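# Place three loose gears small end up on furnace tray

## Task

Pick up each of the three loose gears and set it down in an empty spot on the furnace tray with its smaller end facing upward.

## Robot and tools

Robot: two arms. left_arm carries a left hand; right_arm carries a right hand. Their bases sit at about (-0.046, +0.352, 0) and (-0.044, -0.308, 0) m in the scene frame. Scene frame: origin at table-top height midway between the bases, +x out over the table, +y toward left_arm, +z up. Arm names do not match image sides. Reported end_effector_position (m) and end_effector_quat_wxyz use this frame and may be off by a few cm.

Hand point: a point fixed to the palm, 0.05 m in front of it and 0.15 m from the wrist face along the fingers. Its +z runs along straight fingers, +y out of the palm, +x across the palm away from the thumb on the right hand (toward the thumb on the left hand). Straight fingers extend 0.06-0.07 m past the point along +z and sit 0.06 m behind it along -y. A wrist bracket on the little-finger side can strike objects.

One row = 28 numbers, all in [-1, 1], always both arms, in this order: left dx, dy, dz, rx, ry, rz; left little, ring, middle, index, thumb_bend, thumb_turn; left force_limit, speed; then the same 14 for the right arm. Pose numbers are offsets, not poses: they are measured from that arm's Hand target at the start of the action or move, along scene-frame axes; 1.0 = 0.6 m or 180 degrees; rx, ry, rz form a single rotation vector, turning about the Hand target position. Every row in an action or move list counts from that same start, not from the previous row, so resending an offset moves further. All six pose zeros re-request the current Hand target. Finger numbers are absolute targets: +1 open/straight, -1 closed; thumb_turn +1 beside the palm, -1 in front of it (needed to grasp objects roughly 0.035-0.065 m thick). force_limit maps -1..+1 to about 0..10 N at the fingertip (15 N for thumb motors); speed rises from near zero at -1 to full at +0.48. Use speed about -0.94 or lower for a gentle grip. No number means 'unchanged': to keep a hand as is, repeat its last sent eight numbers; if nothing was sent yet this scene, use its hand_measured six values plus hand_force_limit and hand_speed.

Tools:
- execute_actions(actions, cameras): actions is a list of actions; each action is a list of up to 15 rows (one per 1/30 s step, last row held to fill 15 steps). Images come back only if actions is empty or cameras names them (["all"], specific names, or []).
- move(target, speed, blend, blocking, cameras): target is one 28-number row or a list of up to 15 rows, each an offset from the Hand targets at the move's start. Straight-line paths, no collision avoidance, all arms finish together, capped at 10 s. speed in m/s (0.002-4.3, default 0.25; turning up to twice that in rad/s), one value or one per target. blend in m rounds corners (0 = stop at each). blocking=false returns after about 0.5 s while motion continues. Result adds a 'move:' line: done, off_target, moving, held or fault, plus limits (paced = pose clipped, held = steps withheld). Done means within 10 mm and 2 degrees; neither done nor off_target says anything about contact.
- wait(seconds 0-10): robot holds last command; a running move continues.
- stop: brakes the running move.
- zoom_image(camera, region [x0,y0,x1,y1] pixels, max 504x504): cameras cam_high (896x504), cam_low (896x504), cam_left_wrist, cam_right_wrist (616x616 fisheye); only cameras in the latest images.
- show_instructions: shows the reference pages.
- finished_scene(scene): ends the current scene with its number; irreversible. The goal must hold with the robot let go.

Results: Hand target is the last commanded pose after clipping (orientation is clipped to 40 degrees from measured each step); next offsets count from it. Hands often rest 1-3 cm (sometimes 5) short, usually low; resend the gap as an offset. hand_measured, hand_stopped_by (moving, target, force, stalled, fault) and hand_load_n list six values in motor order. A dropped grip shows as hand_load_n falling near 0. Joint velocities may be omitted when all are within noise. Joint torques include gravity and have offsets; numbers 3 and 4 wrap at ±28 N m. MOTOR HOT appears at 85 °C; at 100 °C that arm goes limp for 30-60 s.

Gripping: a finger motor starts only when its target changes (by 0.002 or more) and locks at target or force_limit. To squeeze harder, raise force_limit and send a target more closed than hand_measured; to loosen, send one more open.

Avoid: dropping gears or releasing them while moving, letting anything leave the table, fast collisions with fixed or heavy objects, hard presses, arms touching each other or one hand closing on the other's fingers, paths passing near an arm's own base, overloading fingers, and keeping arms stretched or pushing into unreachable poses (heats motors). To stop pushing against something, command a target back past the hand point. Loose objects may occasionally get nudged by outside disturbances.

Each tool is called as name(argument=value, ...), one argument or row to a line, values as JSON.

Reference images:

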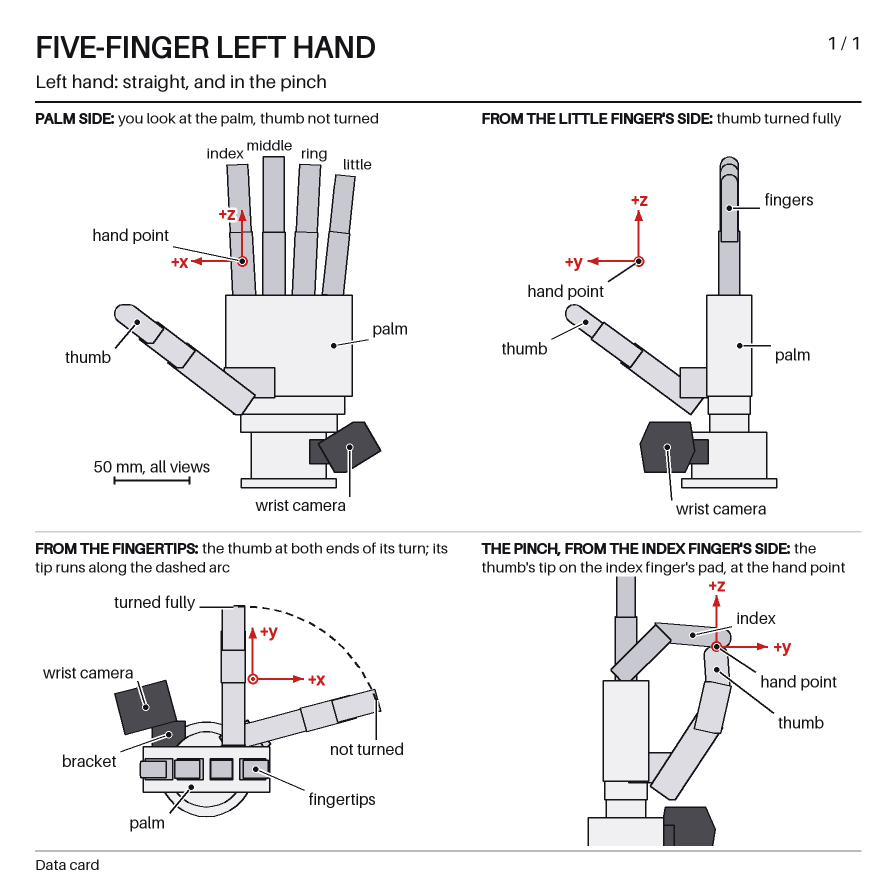

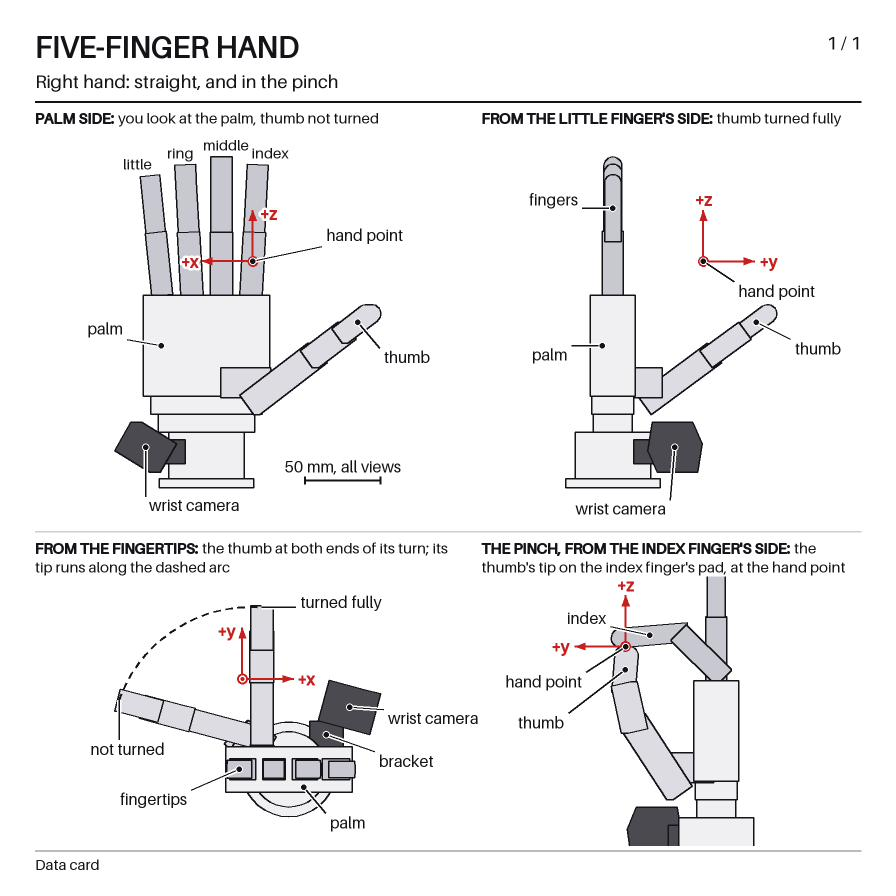

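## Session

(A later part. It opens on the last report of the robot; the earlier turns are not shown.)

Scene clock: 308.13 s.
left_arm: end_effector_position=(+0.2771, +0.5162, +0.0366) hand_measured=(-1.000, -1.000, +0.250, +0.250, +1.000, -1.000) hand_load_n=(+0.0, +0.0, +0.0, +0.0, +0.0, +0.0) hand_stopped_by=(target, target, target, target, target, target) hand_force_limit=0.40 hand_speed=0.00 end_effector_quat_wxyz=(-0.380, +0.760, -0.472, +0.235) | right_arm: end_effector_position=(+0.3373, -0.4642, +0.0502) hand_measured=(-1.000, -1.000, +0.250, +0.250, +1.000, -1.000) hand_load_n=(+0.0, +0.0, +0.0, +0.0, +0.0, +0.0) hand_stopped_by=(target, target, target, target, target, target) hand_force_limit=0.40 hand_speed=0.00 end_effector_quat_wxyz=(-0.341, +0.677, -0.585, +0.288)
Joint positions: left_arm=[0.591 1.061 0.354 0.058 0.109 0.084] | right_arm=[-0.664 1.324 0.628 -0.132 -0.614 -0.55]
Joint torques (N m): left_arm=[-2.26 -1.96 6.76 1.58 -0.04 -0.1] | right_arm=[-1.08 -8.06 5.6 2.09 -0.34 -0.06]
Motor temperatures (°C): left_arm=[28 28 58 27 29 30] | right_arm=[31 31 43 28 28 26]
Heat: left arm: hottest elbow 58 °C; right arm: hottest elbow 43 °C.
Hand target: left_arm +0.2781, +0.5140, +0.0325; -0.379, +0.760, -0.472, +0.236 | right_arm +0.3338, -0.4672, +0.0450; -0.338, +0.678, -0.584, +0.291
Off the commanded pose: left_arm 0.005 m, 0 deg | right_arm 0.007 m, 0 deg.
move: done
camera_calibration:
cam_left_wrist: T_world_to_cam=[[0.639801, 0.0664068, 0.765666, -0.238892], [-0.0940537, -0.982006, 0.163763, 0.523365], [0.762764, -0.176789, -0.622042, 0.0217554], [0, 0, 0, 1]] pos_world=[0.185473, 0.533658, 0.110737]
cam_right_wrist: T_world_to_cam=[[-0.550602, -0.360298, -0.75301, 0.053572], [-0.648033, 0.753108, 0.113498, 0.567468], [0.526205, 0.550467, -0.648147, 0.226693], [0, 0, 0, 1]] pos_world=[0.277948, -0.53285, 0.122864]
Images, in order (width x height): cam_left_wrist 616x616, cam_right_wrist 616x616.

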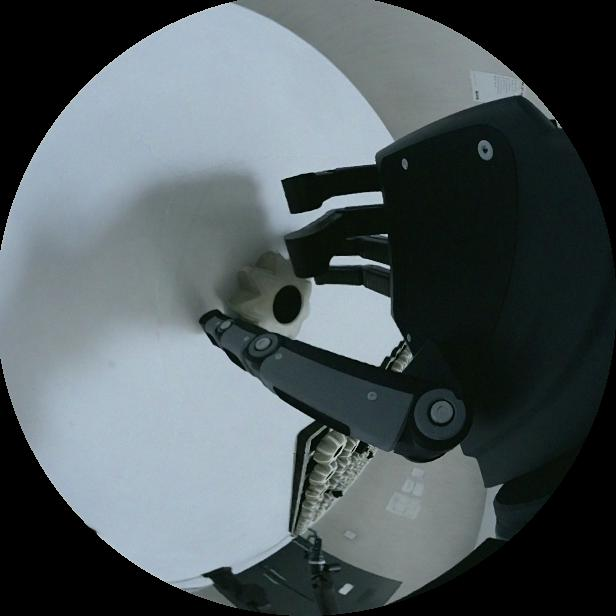

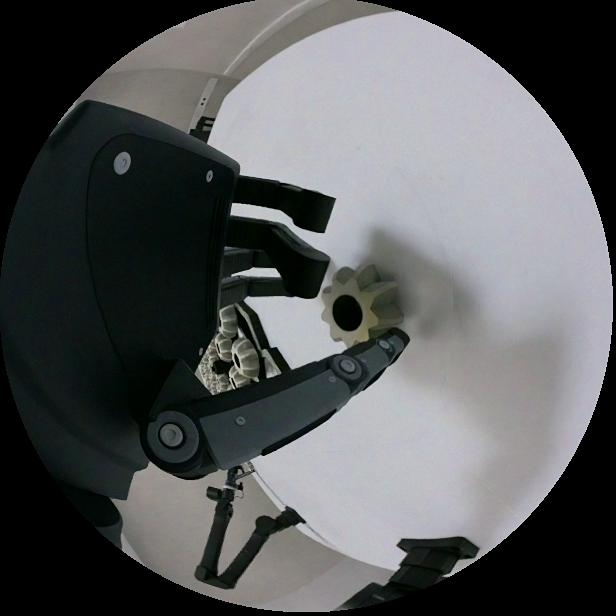

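move(
  target=[0.006, -0.018, -0.001, 0,0,0, -1,-1,0.25,0.25,1,-1,0.4,0, -0.006,0,-0.0317,0,0,0,-1,-1,0.25,0.25,1,-1,0.4,0],
  speed=0.06,
  cameras=["cam_left_wrist","cam_right_wrist"],
)

zoom_image(
  camera="cam_left_wrist",
  region=[200, 220, 340, 360],
)

zoom_image(
  camera="cam_right_wrist",
  region=[280, 220, 420, 360],
)

Scene clock: 317.67 s.
left_arm: end_effector_position=(+0.2818, +0.5091, +0.0359) hand_measured=(-1.000, -1.000, +0.250, +0.250, +1.000, -1.000) hand_load_n=(+0.0, +0.0, -0.5, +0.0, +0.0, +0.0) hand_stopped_by=(target, target, target, target, target, target) hand_force_limit=0.40 hand_speed=0.00 end_effector_quat_wxyz=(-0.384, +0.758, -0.475, +0.231) | right_arm: end_effector_position=(+0.3351, -0.4652, +0.0345) hand_measured=(-1.000, -1.000, +0.250, +0.250, +1.000, -1.000) hand_load_n=(+0.0, +0.0, +0.0, +0.0, +0.0, +0.0) hand_stopped_by=(target, target, target, target, target, target) hand_force_limit=0.40 hand_speed=0.00 end_effector_quat_wxyz=(-0.341, +0.677, -0.583, +0.292)
Joint positions: left_arm=[0.548 1.061 0.352 0.066 0.069 0.071] | right_arm=[-0.671 1.356 0.6 -0.066 -0.62 -0.557]
Joint torques (N m): left_arm=[-2.43 -2.61 6.41 1.35 0.12 -0.2] | right_arm=[-1.14 -7.71 5.15 2.07 -0.3 -0.07]
Motor temperatures (°C): left_arm=[28 28 57 27 29 30] | right_arm=[31 31 42 28 28 26]
Heat: left arm: hottest elbow 57 °C; right arm: hottest elbow 42 °C.
Hand target: left_arm +0.2816, +0.5031, +0.0318; -0.379, +0.760, -0.472, +0.236 | right_arm +0.3302, -0.4671, +0.0260; -0.338, +0.678, -0.584, +0.291
Off the commanded pose: left_arm 0.007 m, 1 deg | right_arm 0.010 m, 0 deg.
move: done
camera_calibration:
cam_left_wrist: T_world_to_cam=[[0.643094, 0.0550039, 0.763809, -0.236004], [-0.0955691, -0.983855, 0.151315, 0.518811], [0.759801, -0.170306, -0.627454, 0.0143189], [0, 0, 0, 1]] pos_world=[0.190475, 0.525854, 0.110743]
cam_right_wrist: T_world_to_cam=[[-0.544263, -0.364569, -0.755558, 0.0361067], [-0.649824, 0.752818, 0.104851, 0.569316], [0.530572, 0.548046, -0.646636, 0.215535], [0, 0, 0, 1]] pos_world=[0.27525, -0.533551, 0.10696]
Images, in order (width x height): cam_left_wrist 616x616, cam_right_wrist 616x616.

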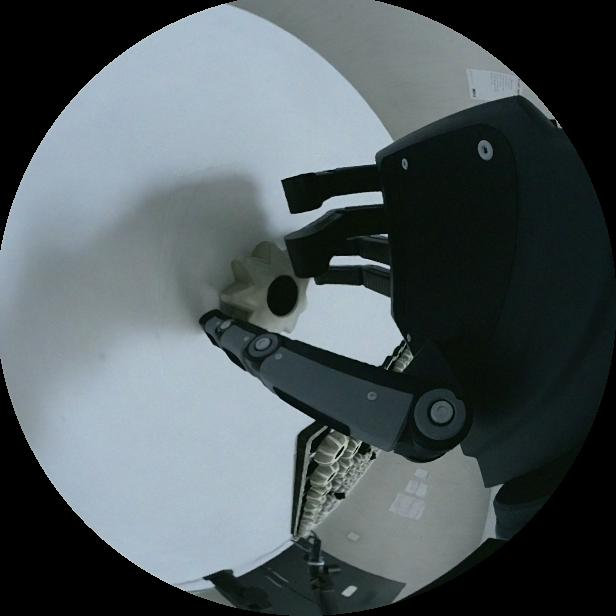

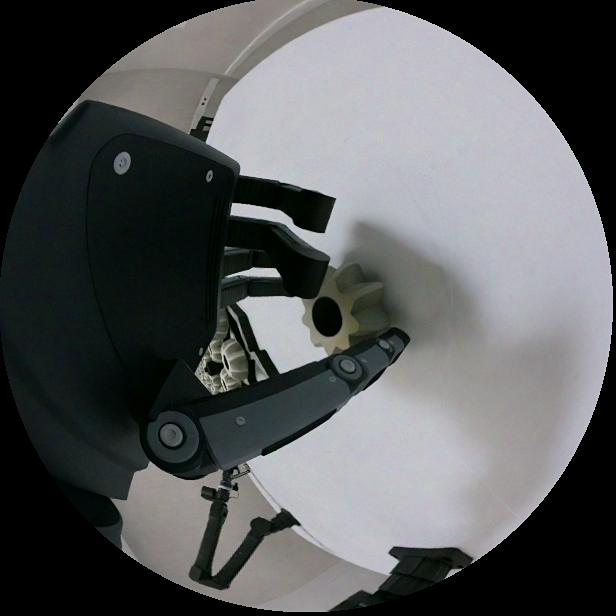

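Scaled by 3.600 from the camera's 616x616 image, which has a finer 880x880 frame.

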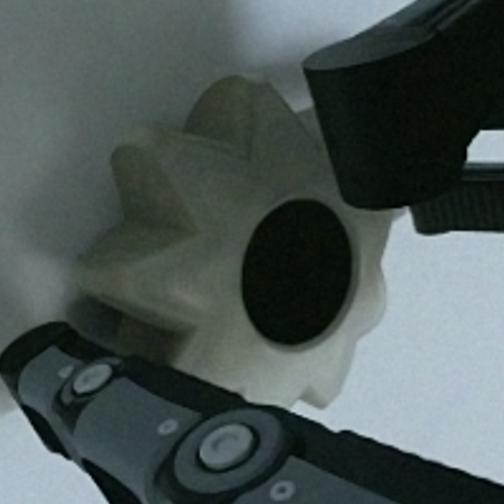

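Scaled by 3.600 from the camera's 616x616 image, which has a finer 880x880 frame.

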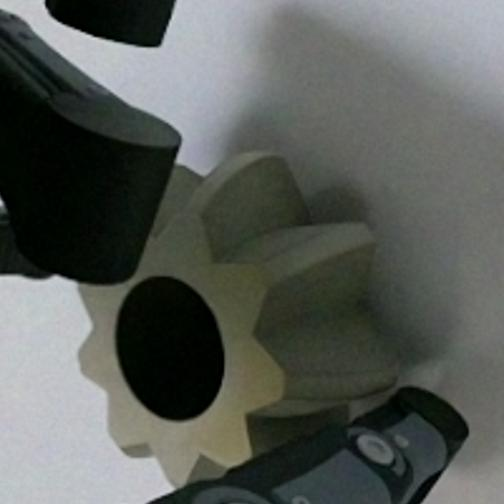

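move(
  target=[0, 0, -0.005, 0,0,0, -1,-1,0.25,0.25,1,-1,0.4,0, -0.001,-0.002,-0.011,0,0,0,-1,-1,0.25,0.25,1,-1,0.4,0],
  speed=0.06,
)

move(
  target=[0.0, 0.0, 0, 0,0,0, -1,-1,-0.35,-0.35,0.3,-1,0.45,-0.9, 0.0,0,0,0,0,0,-1,-1,-0.35,-0.35,0.3,-1,0.4,-0.9],
  speed=0.06,
  cameras=["cam_left_wrist","cam_right_wrist"],
)

zoom_image(
  camera="cam_left_wrist",
  region=[200, 220, 340, 360],
)

zoom_image(
  camera="cam_right_wrist",
  region=[280, 220, 420, 360],
)

Scene clock: 328.63 s.
left_arm: end_effector_position=(+0.2820, +0.5093, +0.0357) hand_measured=(-1.000, -1.000, +0.250, +0.250, +1.000, -1.000) hand_load_n=(+0.0, +0.0, -2.5, +0.0, +0.0, +0.0) hand_stopped_by=(target, target, target, target, target, target) hand_force_limit=0.40 hand_speed=0.00 end_effector_quat_wxyz=(-0.387, +0.757, -0.474, +0.232) | right_arm: end_effector_position=(+0.3366, -0.4664, +0.0333) hand_measured=(-1.000, -1.000, +0.250, +0.250, +1.000, -1.000) hand_load_n=(+0.0, +0.0, -1.0, +0.0, +0.0, +0.0) hand_stopped_by=(target, target, target, target, target, target) hand_force_limit=0.40 hand_speed=0.00 end_effector_quat_wxyz=(-0.344, +0.677, -0.580, +0.297)
Joint positions: left_arm=[0.548 1.061 0.347 0.077 0.069 0.07] | right_arm=[-0.674 1.363 0.596 -0.045 -0.628 -0.557]
Joint torques (N m): left_arm=[-2.43 -1.85 6.39 1.44 0.12 -0.22] | right_arm=[-1.14 -6.95 4.9 2.11 -0.13 -0.09]
Motor temperatures (°C): left_arm=[28 28 56 27 29 30] | right_arm=[31 31 41 28 28 26]
Heat: left arm: hottest elbow 56 °C; right arm: hottest elbow 41 °C.
Hand target: left_arm +0.2817, +0.5032, +0.0289; -0.379, +0.760, -0.472, +0.236 | right_arm +0.3296, -0.4683, +0.0194; -0.338, +0.678, -0.584, +0.291
Off the commanded pose: left_arm 0.009 m, 1 deg | right_arm 0.016 m, 1 deg.
move: off_target (right_arm)

Scene clock: 329.97 s.
left_arm: end_effector_position=(+0.2813, +0.5074, +0.0339) hand_measured=(-1.000, -1.000, +0.002, -0.044, +0.872, -1.000) hand_load_n=(+0.0, +0.0, +6.0, +7.0, +12.5, +1.5) hand_stopped_by=(target, target, force, force, force, target) hand_force_limit=0.45 hand_speed=-0.90 end_effector_quat_wxyz=(-0.384, +0.758, -0.473, +0.233) | right_arm: end_effector_position=(+0.3373, -0.4673, +0.0315) hand_measured=(-1.000, -1.000, -0.008, +0.020, +0.878, -1.000) hand_load_n=(+0.0, +0.0, +7.5, +4.0, +12.0, -0.5) hand_stopped_by=(target, target, force, force, force, target) hand_force_limit=0.40 hand_speed=-0.90 end_effector_quat_wxyz=(-0.344, +0.678, -0.578, +0.298)
Joint positions: left_arm=[0.546 1.062 0.343 0.079 0.069 0.065] | right_arm=[-0.675 1.37 0.596 -0.037 -0.628 -0.561]
Joint torques (N m): left_arm=[-2.26 -1.85 6.64 1.42 0.12 -0.17] | right_arm=[-1.14 -7.41 4.89 1.84 -0.13 -0.06]
Motor temperatures (°C): left_arm=[28 28 56 27 29 30] | right_arm=[31 31 41 28 28 26]
Heat: left arm: hottest elbow 56 °C; right arm: hottest elbow 41 °C.
Hand target: left_arm +0.2816, +0.5032, +0.0288; -0.379, +0.760, -0.472, +0.236 | right_arm +0.3296, -0.4682, +0.0194; -0.339, +0.678, -0.584, +0.291
Off the commanded pose: left_arm 0.007 m, 1 deg | right_arm 0.014 m, 1 deg.
move: off_target (right_arm)
camera_calibration:
cam_left_wrist: T_world_to_cam=[[0.639257, 0.0572666, 0.766858, -0.234201], [-0.0952806, -0.983641, 0.152882, 0.517094], [0.763068, -0.170797, -0.623343, 0.012333], [0, 0, 0, 1]] pos_world=[0.189573, 0.524153, 0.108232]
cam_right_wrist: T_world_to_cam=[[-0.532998, -0.371557, -0.76017, 0.0274045], [-0.654395, 0.750537, 0.0919855, 0.573516], [0.536358, 0.54648, -0.64318, 0.210791], [0, 0, 0, 1]] pos_world=[0.276853, -0.535455, 0.103653]
Images, in order (width x height): cam_left_wrist 616x616, cam_right_wrist 616x616.

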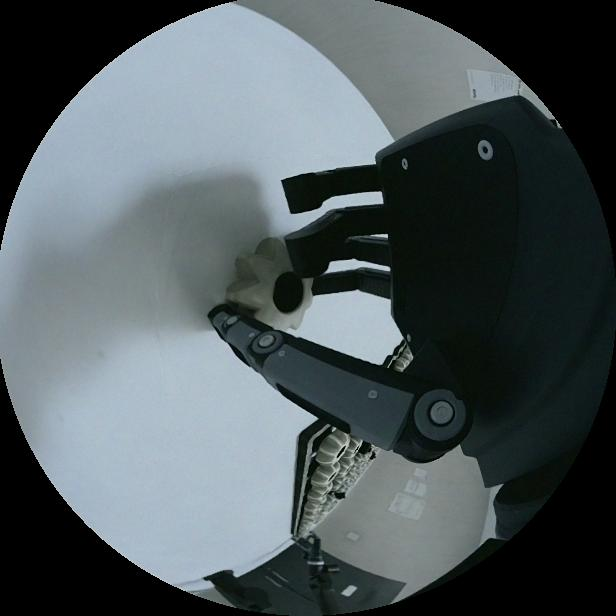

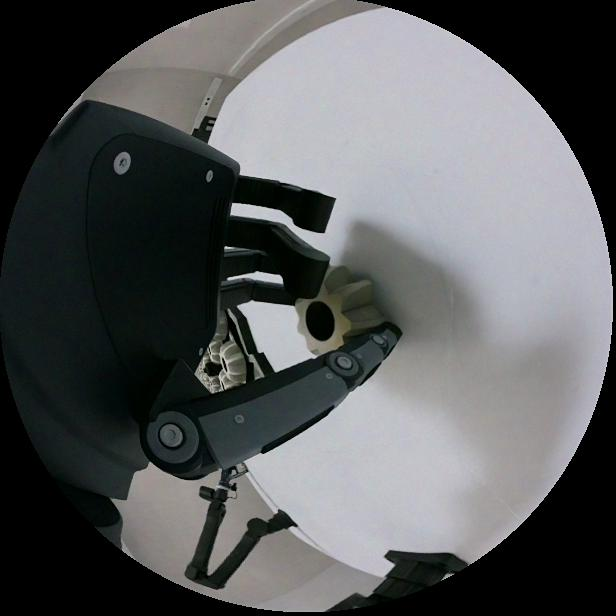

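Scaled by 3.600 from the camera's 616x616 image, which has a finer 880x880 frame.

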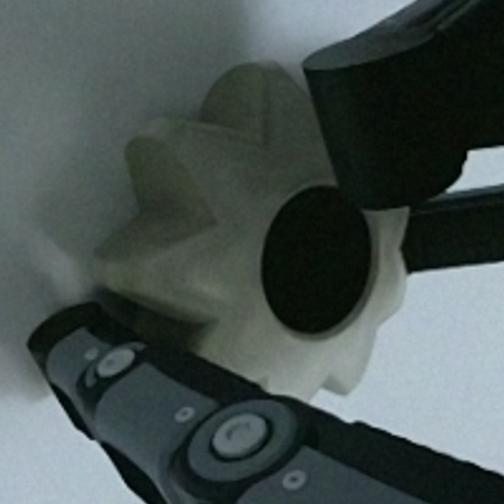

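Scaled by 3.600 from the camera's 616x616 image, which has a finer 880x880 frame.

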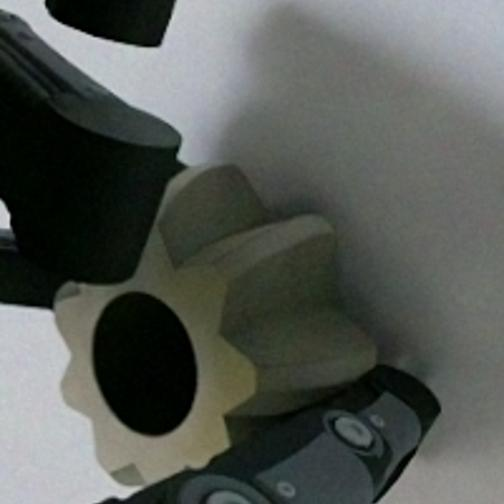

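move(
  target=[0.0, 0.0, 0, 0,0,0, -1,-1,-0.35,-0.35,0.3,-1,0.45,-0.9, 0.0,0,0,0,0,0,-1,-1,-0.35,-0.4,0.25,-1,0.5,-0.94],
  speed=0.06,
  cameras=["cam_right_wrist"],
)

zoom_image(
  camera="cam_right_wrist",
  region=[280, 220, 420, 360],
)

Scene clock: 339.00 s.
left_arm: end_effector_position=(+0.2813, +0.5074, +0.0339) hand_measured=(-1.000, -1.000, +0.002, -0.044, +0.872, -1.000) hand_load_n=(+0.0, +0.0, +6.0, +7.0, +12.5, +1.0) hand_stopped_by=(target, target, force, force, force, target) hand_force_limit=0.45 hand_speed=-0.90 end_effector_quat_wxyz=(-0.384, +0.758, -0.473, +0.233) | right_arm: end_effector_position=(+0.3373, -0.4673, +0.0315) hand_measured=(-1.000, -1.000, -0.008, +0.006, +0.880, -1.000) hand_load_n=(+0.0, +0.0, +5.5, +8.5, +14.0, -2.0) hand_stopped_by=(target, target, force, force, force, target) hand_force_limit=0.50 hand_speed=-0.94 end_effector_quat_wxyz=(-0.344, +0.678, -0.578, +0.298)
Joint positions: left_arm=[0.546 1.062 0.343 0.079 0.069 0.065] | right_arm=[-0.675 1.37 0.596 -0.037 -0.628 -0.561]
Joint torques (N m): left_arm=[-2.26 -1.85 6.65 1.42 0.11 -0.17] | right_arm=[-1.14 -7.47 4.89 1.84 -0.13 -0.06]
Motor temperatures (°C): left_arm=[28 28 55 27 29 30] | right_arm=[31 31 40 28 28 26]
Heat: left arm: hottest elbow 55 °C; right arm: hottest elbow 40 °C.
Hand target: left_arm +0.2816, +0.5032, +0.0288; -0.379, +0.760, -0.472, +0.236 | right_arm +0.3296, -0.4682, +0.0195; -0.339, +0.678, -0.584, +0.291
Off the commanded pose: left_arm 0.007 m, 1 deg | right_arm 0.014 m, 1 deg.
move: off_target (right_arm)
camera_calibration:
cam_right_wrist: T_world_to_cam=[[-0.532998, -0.371557, -0.76017, 0.0274045], [-0.654395, 0.750537, 0.0919855, 0.573516], [0.536358, 0.54648, -0.64318, 0.210791], [0, 0, 0, 1]] pos_world=[0.276853, -0.535455, 0.103653]
Images, in order (width x height): cam_right_wrist 616x616.

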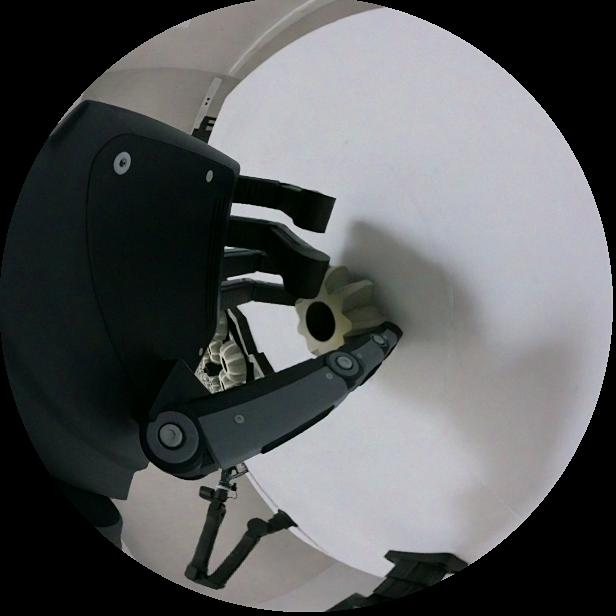

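Scaled by 3.600 from the camera's 616x616 image, which has a finer 880x880 frame.

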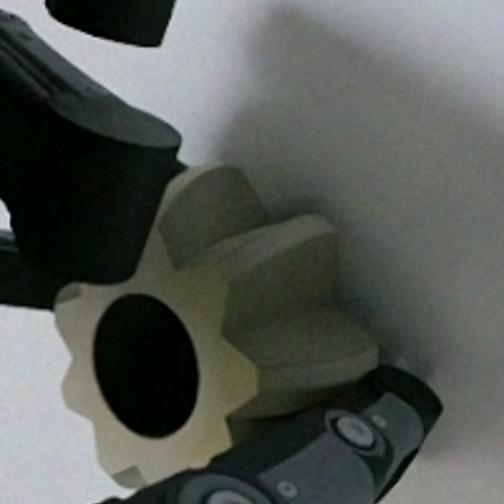

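move(
  target=[
    [0,0,0,0,0,0,-1,-1,-0.35,-0.35,0.3,-1,0.45,-0.9, 0.03,0.0,0.1,0,0,0,-1,-1,-0.35,-0.4,0.25,-1,0.5,-0.94],
    [0,0,0,0,0,0,-1,-1,-0.35,-0.35,0.3,-1,0.45,-0.9, 0.04,0.0,0.25,0,0,0,-1,-1,-0.35,-0.4,0.25,-1,0.5,-0.94],
  ],
  speed=[0.06,0.12],
  blend=0.01,
  cameras=["all"],
)

Scene clock: 363.60 s.
left_arm: end_effector_position=(+0.2813, +0.5074, +0.0339) hand_measured=(-1.000, -1.000, +0.002, -0.044, +0.872, -1.000) hand_load_n=(+0.0, +0.0, +6.0, +7.0, +12.5, +1.0) hand_stopped_by=(target, target, force, force, force, target) hand_force_limit=0.45 hand_speed=-0.90 end_effector_quat_wxyz=(-0.384, +0.758, -0.473, +0.233) | right_arm: end_effector_position=(+0.3401, -0.4642, +0.1490) hand_measured=(-1.000, -1.000, -0.008, +0.006, +0.876, -1.000) hand_load_n=(+0.0, +0.0, +0.0, +0.0, +0.0, +0.0) hand_stopped_by=(target, target, force, force, force, target) hand_force_limit=0.50 hand_speed=-0.94 end_effector_quat_wxyz=(-0.335, +0.678, -0.591, +0.278)
Joint positions: left_arm=[0.546 1.062 0.343 0.079 0.069 0.065] | right_arm=[-0.655 1.173 0.814 -0.49 -0.599 -0.546]
Joint torques (N m): left_arm=[-2.26 -1.85 6.63 1.42 0.12 -0.17] | right_arm=[0.56 -7.94 11.08 1.13 -0.15 0.16]
Heat: left arm: hottest elbow 54 °C; right arm: hottest elbow 38 °C.
Hand target: left_arm +0.2816, +0.5032, +0.0288; -0.379, +0.760, -0.472, +0.236 | right_arm +0.3536, -0.4684, +0.1694; -0.338, +0.678, -0.584, +0.291
Off the commanded pose: left_arm 0.007 m, 1 deg | right_arm 0.025 m, 2 deg.
move: off_target (right_arm)
camera_calibration:
cam_left_wrist: T_world_to_cam=[[0.639257, 0.0572666, 0.766858, -0.234201], [-0.0952806, -0.983641, 0.152882, 0.517094], [0.763068, -0.170797, -0.623343, 0.012333], [0, 0, 0, 1]] pos_world=[0.189573, 0.524153, 0.108232]
cam_right_wrist: T_world_to_cam=[[-0.570248, -0.352818, -0.741847, 0.13791], [-0.642703, 0.754053, 0.135414, 0.553431], [0.511615, 0.554006, -0.656755, 0.297085], [0, 0, 0, 1]] pos_world=[0.282342, -0.533246, 0.222478]

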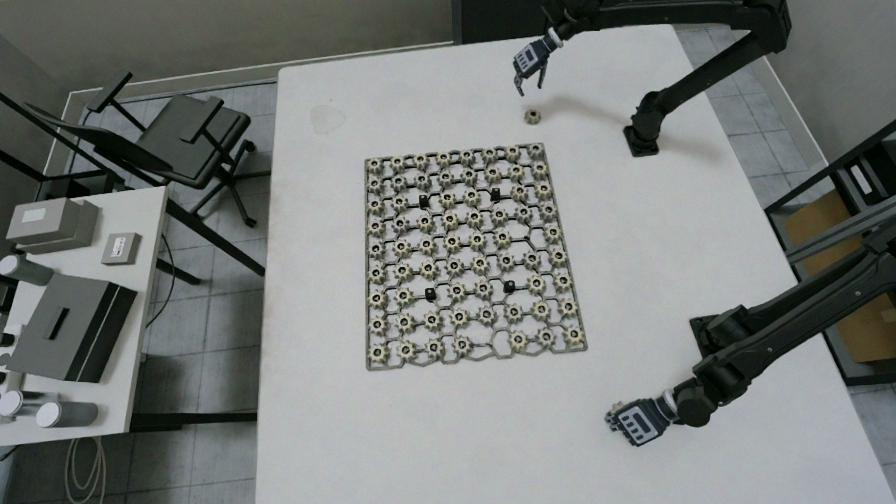

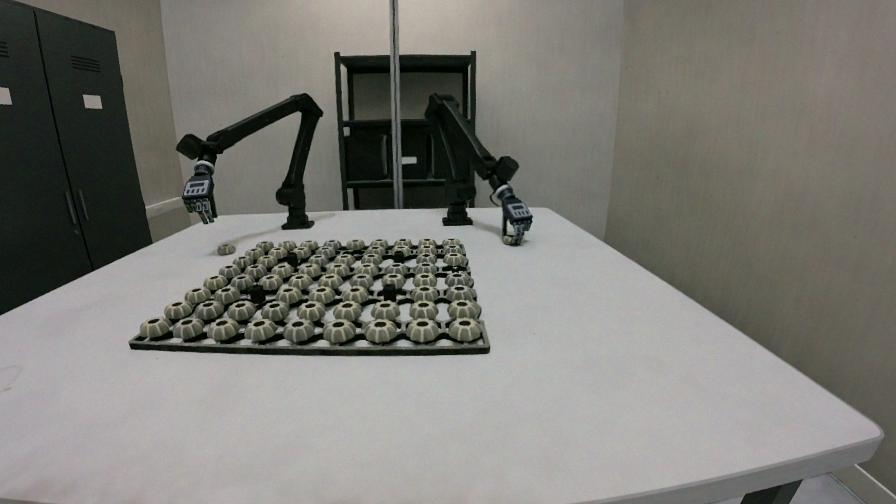

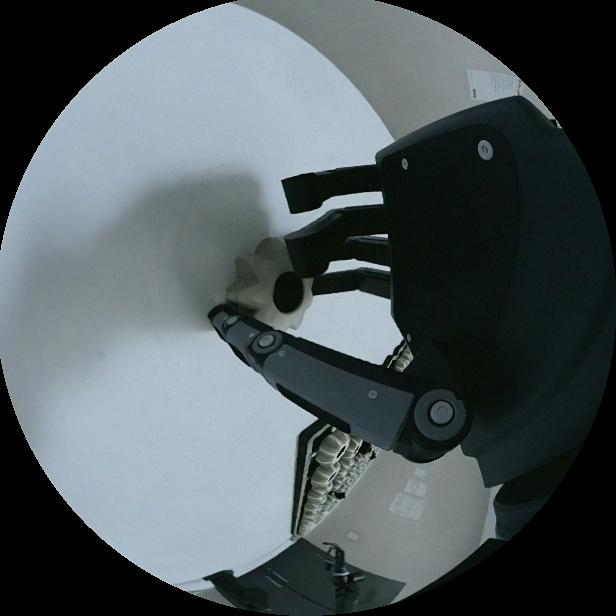

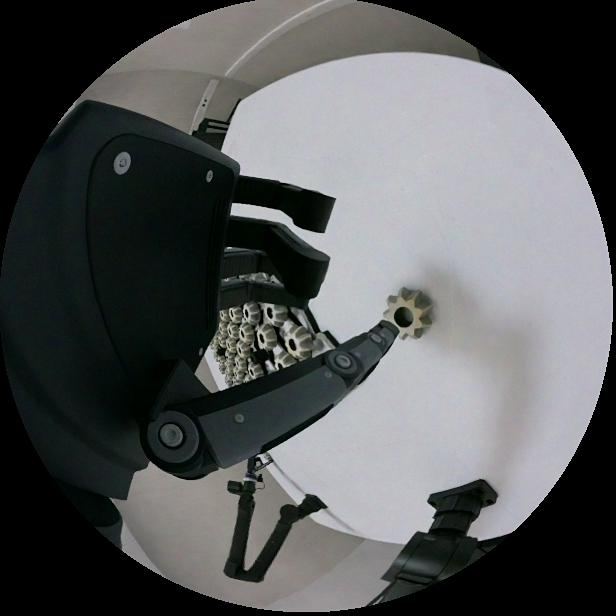

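zoom_image(
  camera="cam_right_wrist",
  region=[340, 250, 480, 390],
)

zoom_image(
  camera="cam_high",
  region=[480, 60, 600, 150],
)

zoom_image(
  camera="cam_low",
  region=[180, 170, 280, 270],
)

Scaled by 3.600 from the camera's 616x616 image, which has a finer 880x880 frame.

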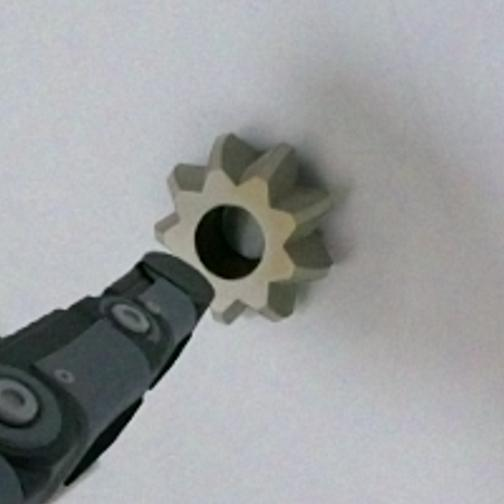

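Scaled by 4.200.

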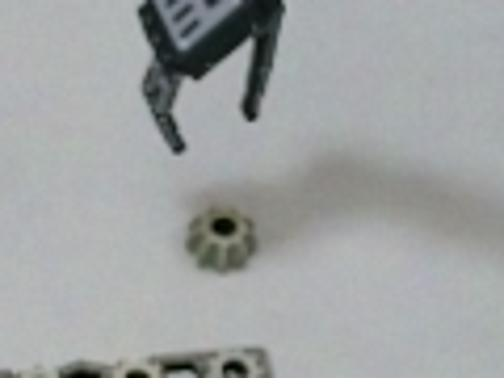

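Scaled by 5.040.

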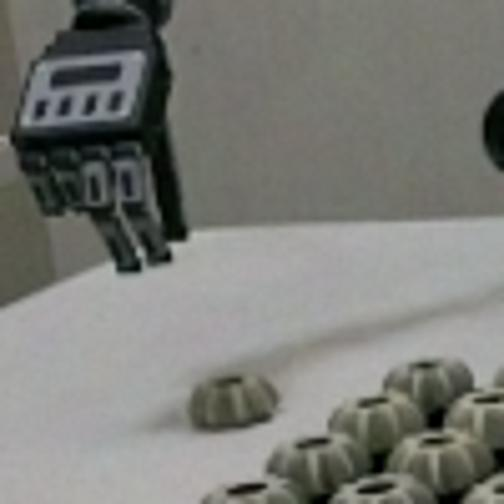

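move(
  target=[
    [0.015,0.008,0.06,0,0,0,-1,-1,-0.35,-0.35,0.3,-1,0.45,-0.9, -0.01,0,0,0,0,0,-1,-1,0.25,0.25,1,-1,0.5,0],
    [0.04,0.02,0.27,0,0,0,-1,-1,-0.35,-0.35,0.3,-1,0.45,-0.9, -0.041,0.0123,-0.1157,0,0,-0.047,-1,-1,0.25,0.25,1,-1,0.5,0],
  ],
  speed=[0.05,0.12],
  blend=0.01,
  cameras=["all"],
)

Scene clock: 393.60 s.
left_arm: end_effector_position=(+0.2811, +0.5046, +0.1407) hand_measured=(-1.000, -1.000, +0.002, -0.044, +0.872, -1.000) hand_load_n=(+0.0, +0.5, +6.5, +6.5, +12.5, +1.0) hand_stopped_by=(target, target, force, force, force, target) hand_force_limit=0.45 hand_speed=-0.90 end_effector_quat_wxyz=(-0.340, +0.777, -0.486, +0.212) | right_arm: end_effector_position=(+0.3283, -0.4660, +0.1012) hand_measured=(-1.000, -1.000, +0.250, +0.250, +1.000, -1.000) hand_load_n=(+0.0, +0.0, +0.0, +0.0, +0.0, +0.0) hand_stopped_by=(target, target, target, target, target, target) hand_force_limit=0.50 hand_speed=0.00 end_effector_quat_wxyz=(-0.313, +0.634, -0.633, +0.314)
Joint positions: left_arm=[0.539 0.895 0.627 -0.48 0.068 0.065] | right_arm=[-0.648 1.151 0.642 -0.248 -0.49 -0.421]
Joint torques (N m): left_arm=[-2.2 -4.01 14.76 0.94 0 -0.21] | right_arm=[0.56 -7.65 6.41 2.21 -0.07 0.15]
Heat: left arm: hottest elbow 53 °C; right arm: hottest elbow 41 °C.
Hand target: left_arm +0.3057, +0.5151, +0.1909; -0.379, +0.760, -0.472, +0.236 | right_arm +0.3290, -0.4609, +0.0999; -0.316, +0.633, -0.633, +0.315
Off the commanded pose: left_arm 0.057 m, 6 deg | right_arm 0.005 m, 0 deg.
move: off_target (left_arm); blend cut to 0 m at target 1
camera_calibration:
cam_left_wrist: T_world_to_cam=[[0.707535, 0.0942789, 0.700361, -0.344333], [-0.0840524, -0.972798, 0.215866, 0.480595], [0.701662, -0.2116, -0.680365, 0.124395], [0, 0, 0, 1]] pos_world=[0.19674, 0.526308, 0.222047]
cam_right_wrist: T_world_to_cam=[[-0.602514, -0.281709, -0.746738, 0.139346], [-0.528132, 0.842215, 0.108402, 0.559919], [0.598376, 0.45969, -0.656225, 0.200249], [0, 0, 0, 1]] pos_world=[0.259845, -0.524369, 0.174767]

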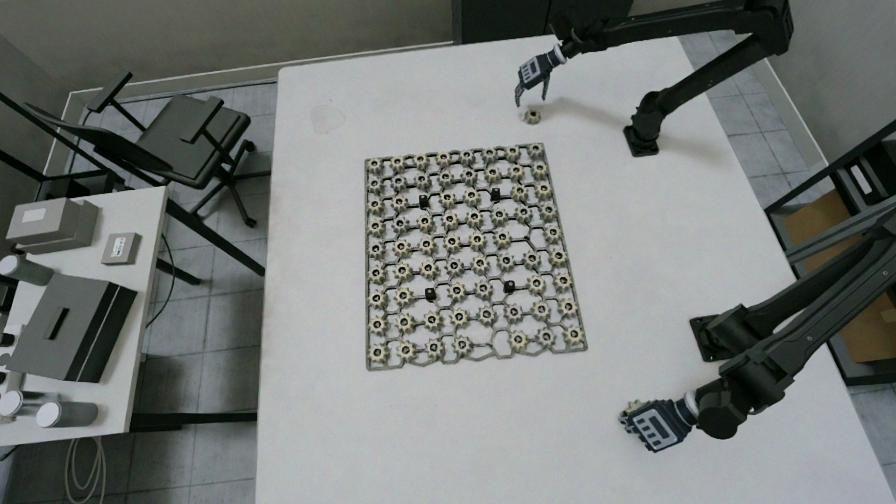

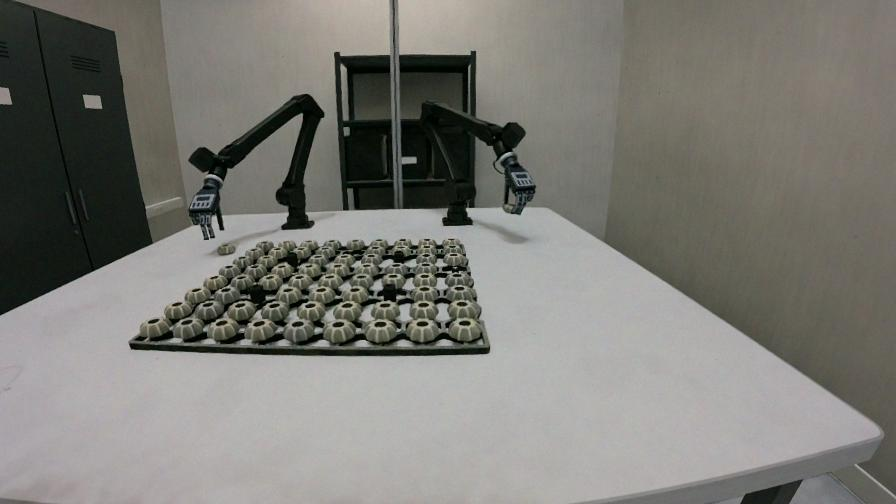

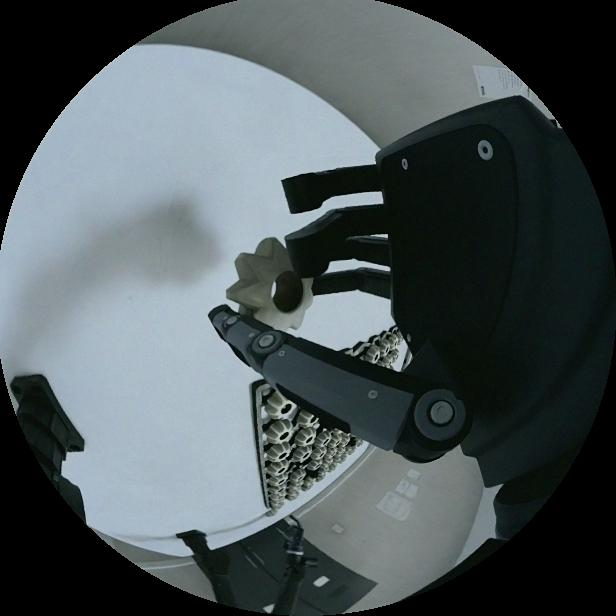

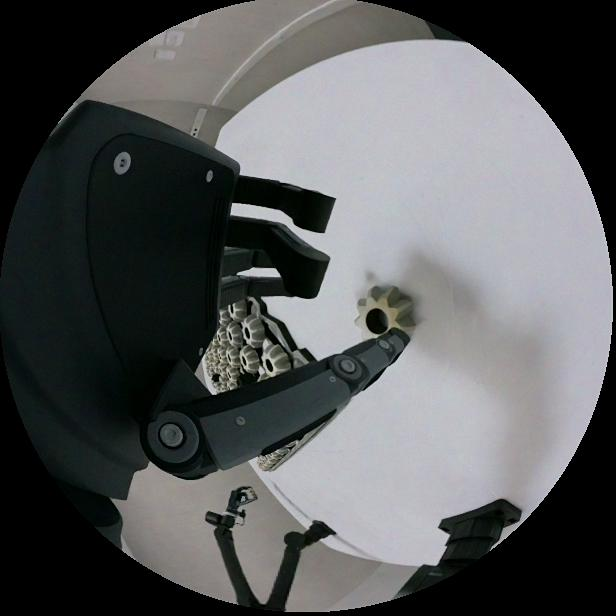

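zoom_image(
  camera="cam_right_wrist",
  region=[325, 260, 445, 380],
)

zoom_image(
  camera="cam_left_wrist",
  region=[190, 210, 340, 360],
)

Scaled by 4.200 from the camera's 616x616 image, which has a finer 880x880 frame.

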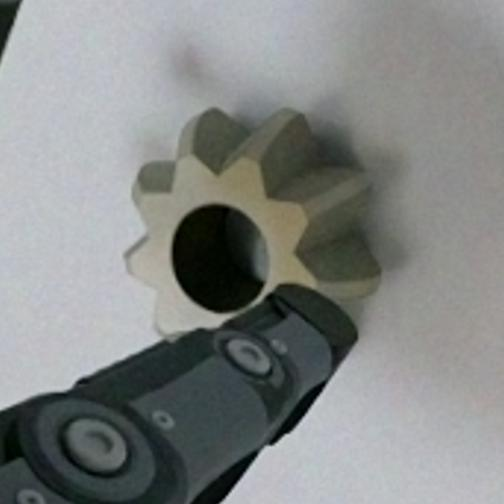

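Scaled by 3.360 from the camera's 616x616 image, which has a finer 880x880 frame.

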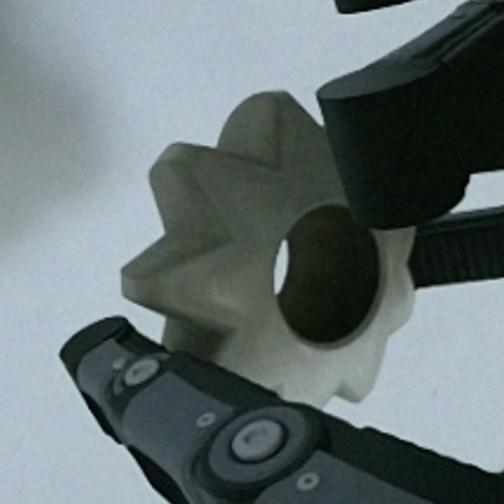

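zoom_image(
  camera="cam_low",
  region=[490, 170, 560, 240],
)

zoom_image(
  camera="cam_left_wrist",
  region=[220, 230, 320, 330],
)

zoom_image(
  camera="cam_high",
  region=[600, 380, 700, 460],
)

Scaled by 7.200.

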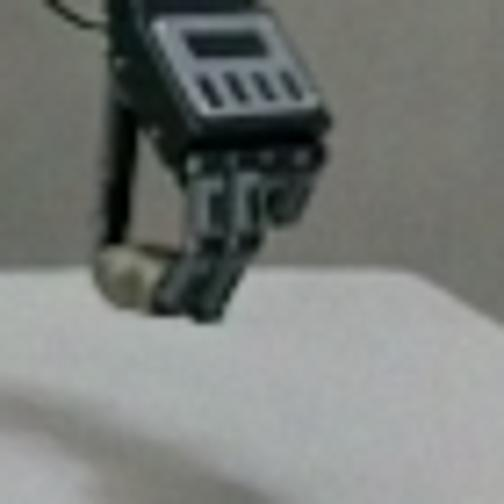

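Scaled by 5.040 from the camera's 616x616 image, which has a finer 880x880 frame.

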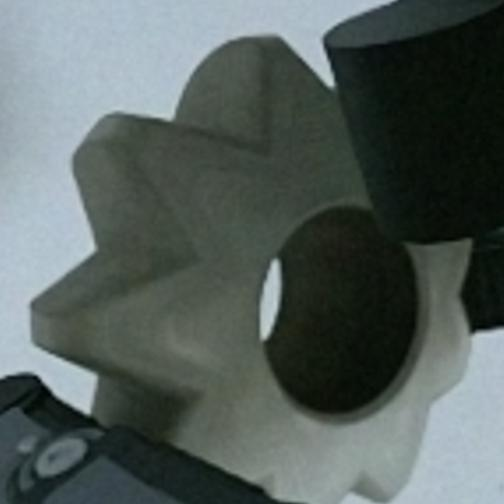

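Scaled by 5.040.

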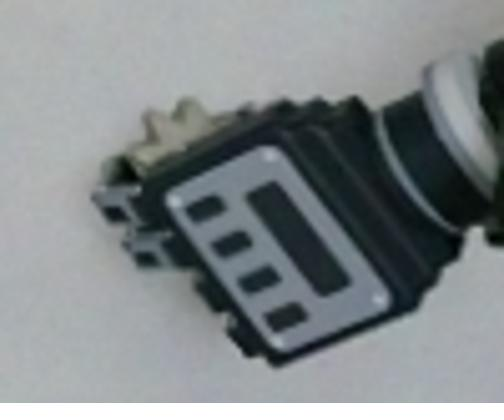

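move(
  target=[0,0,0,0.312,0.1823,-0.0396,-1,-1,-0.35,-0.35,0.3,-1,0.45,-0.9, -0.012,0.0248,-0.0415,0,0,-0.011,-1,-1,0.25,0.25,1,-1,0.5,0],
  speed=0.15,
  cameras=["all"],
)

Scene clock: 549.03 s.
left_arm: end_effector_position=(+0.2942, +0.5147, +0.1734) hand_measured=(-1.000, -1.000, +0.002, -0.044, +0.872, -1.000) hand_load_n=(+0.0, +0.0, +6.5, +6.5, +12.0, +2.5) hand_stopped_by=(target, target, force, force, force, target) hand_force_limit=0.45 hand_speed=-0.90 end_effector_quat_wxyz=(+0.515, -0.507, +0.660, +0.206) | right_arm: end_effector_position=(+0.3220, -0.4515, +0.0764) hand_measured=(-1.000, -1.000, +0.250, +0.250, +1.000, -1.000) hand_load_n=(+0.5, +0.0, +0.0, +0.0, +0.0, +0.0) hand_stopped_by=(target, target, target, target, target, target) hand_force_limit=0.50 hand_speed=0.00 end_effector_quat_wxyz=(-0.307, +0.623, -0.644, +0.320)
Joint positions: left_arm=[-0.013 1.058 0.638 -0.27 -0.922 0.713] | right_arm=[-0.612 1.144 0.557 -0.147 -0.438 -0.368]
Joint torques (N m): left_arm=[-2.2 -3.9 10.33 1.48 -0.91 0.31] | right_arm=[0.56 -7.3 5.98 2.26 -0.04 0.16]
Motor temperatures (°C): left_arm=[28 28 78 27 29 30] | right_arm=[31 30 39 28 28 26]
Heat: left arm: hottest elbow 78 °C; right arm: hottest elbow 39 °C.
Hand target: left_arm +0.3057, +0.5152, +0.1908; +0.529, -0.500, +0.654, +0.204 | right_arm +0.3218, -0.4460, +0.0750; -0.311, +0.622, -0.644, +0.320
Off the commanded pose: left_arm 0.021 m, 2 deg | right_arm 0.006 m, 0 deg.
move: off_target (left_arm)
camera_calibration:
cam_left_wrist: T_world_to_cam=[[0.879263, -0.47492, 0.0367091, -0.0198594], [-0.364393, -0.720261, -0.590289, 0.576574], [0.30678, 0.505643, -0.806357, -0.0914988], [0, 0, 0, 1]] pos_world=[0.255631, 0.452118, 0.267294]
cam_right_wrist: T_world_to_cam=[[-0.612285, -0.260651, -0.746437, 0.133793], [-0.498364, 0.86016, 0.108434, 0.545491], [0.613792, 0.43839, -0.656562, 0.166549], [0, 0, 0, 1]] pos_world=[0.251547, -0.50735, 0.150067]

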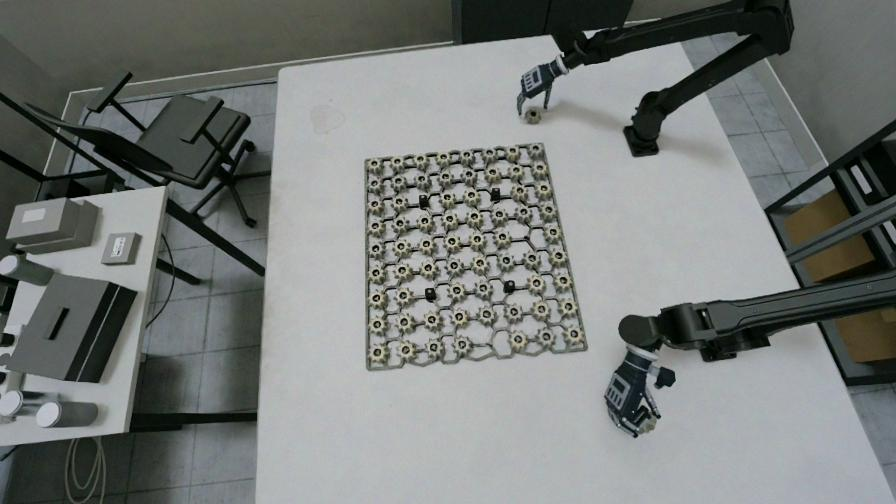

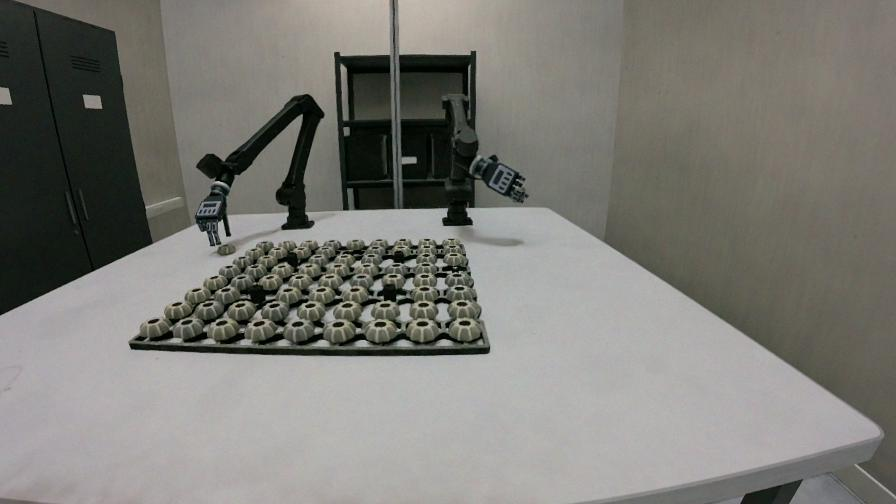

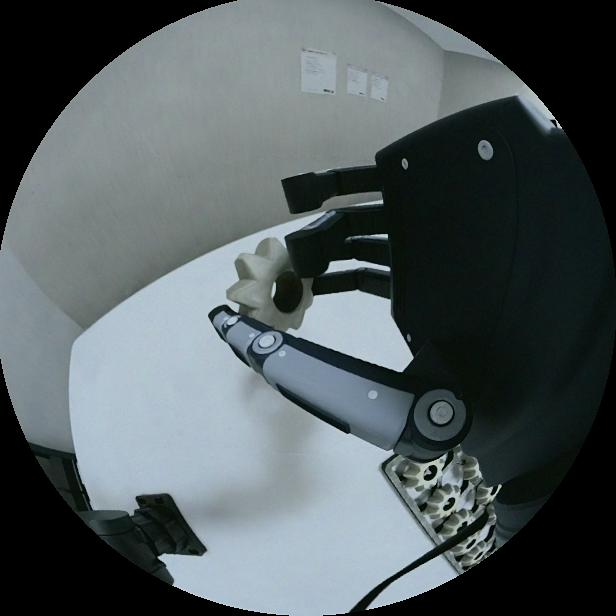

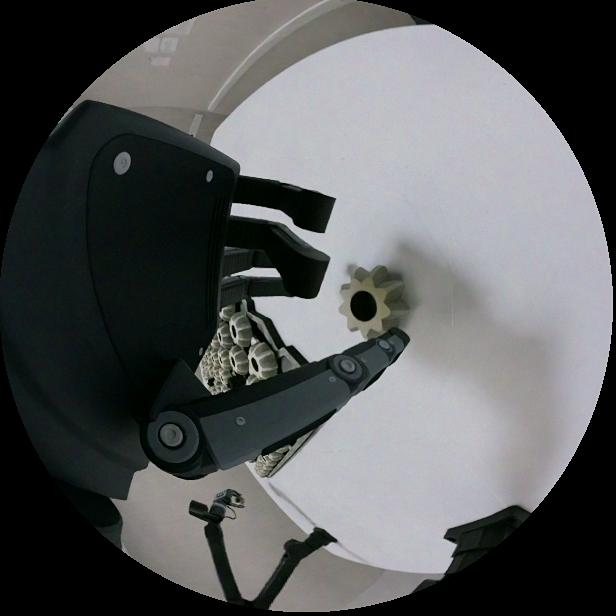

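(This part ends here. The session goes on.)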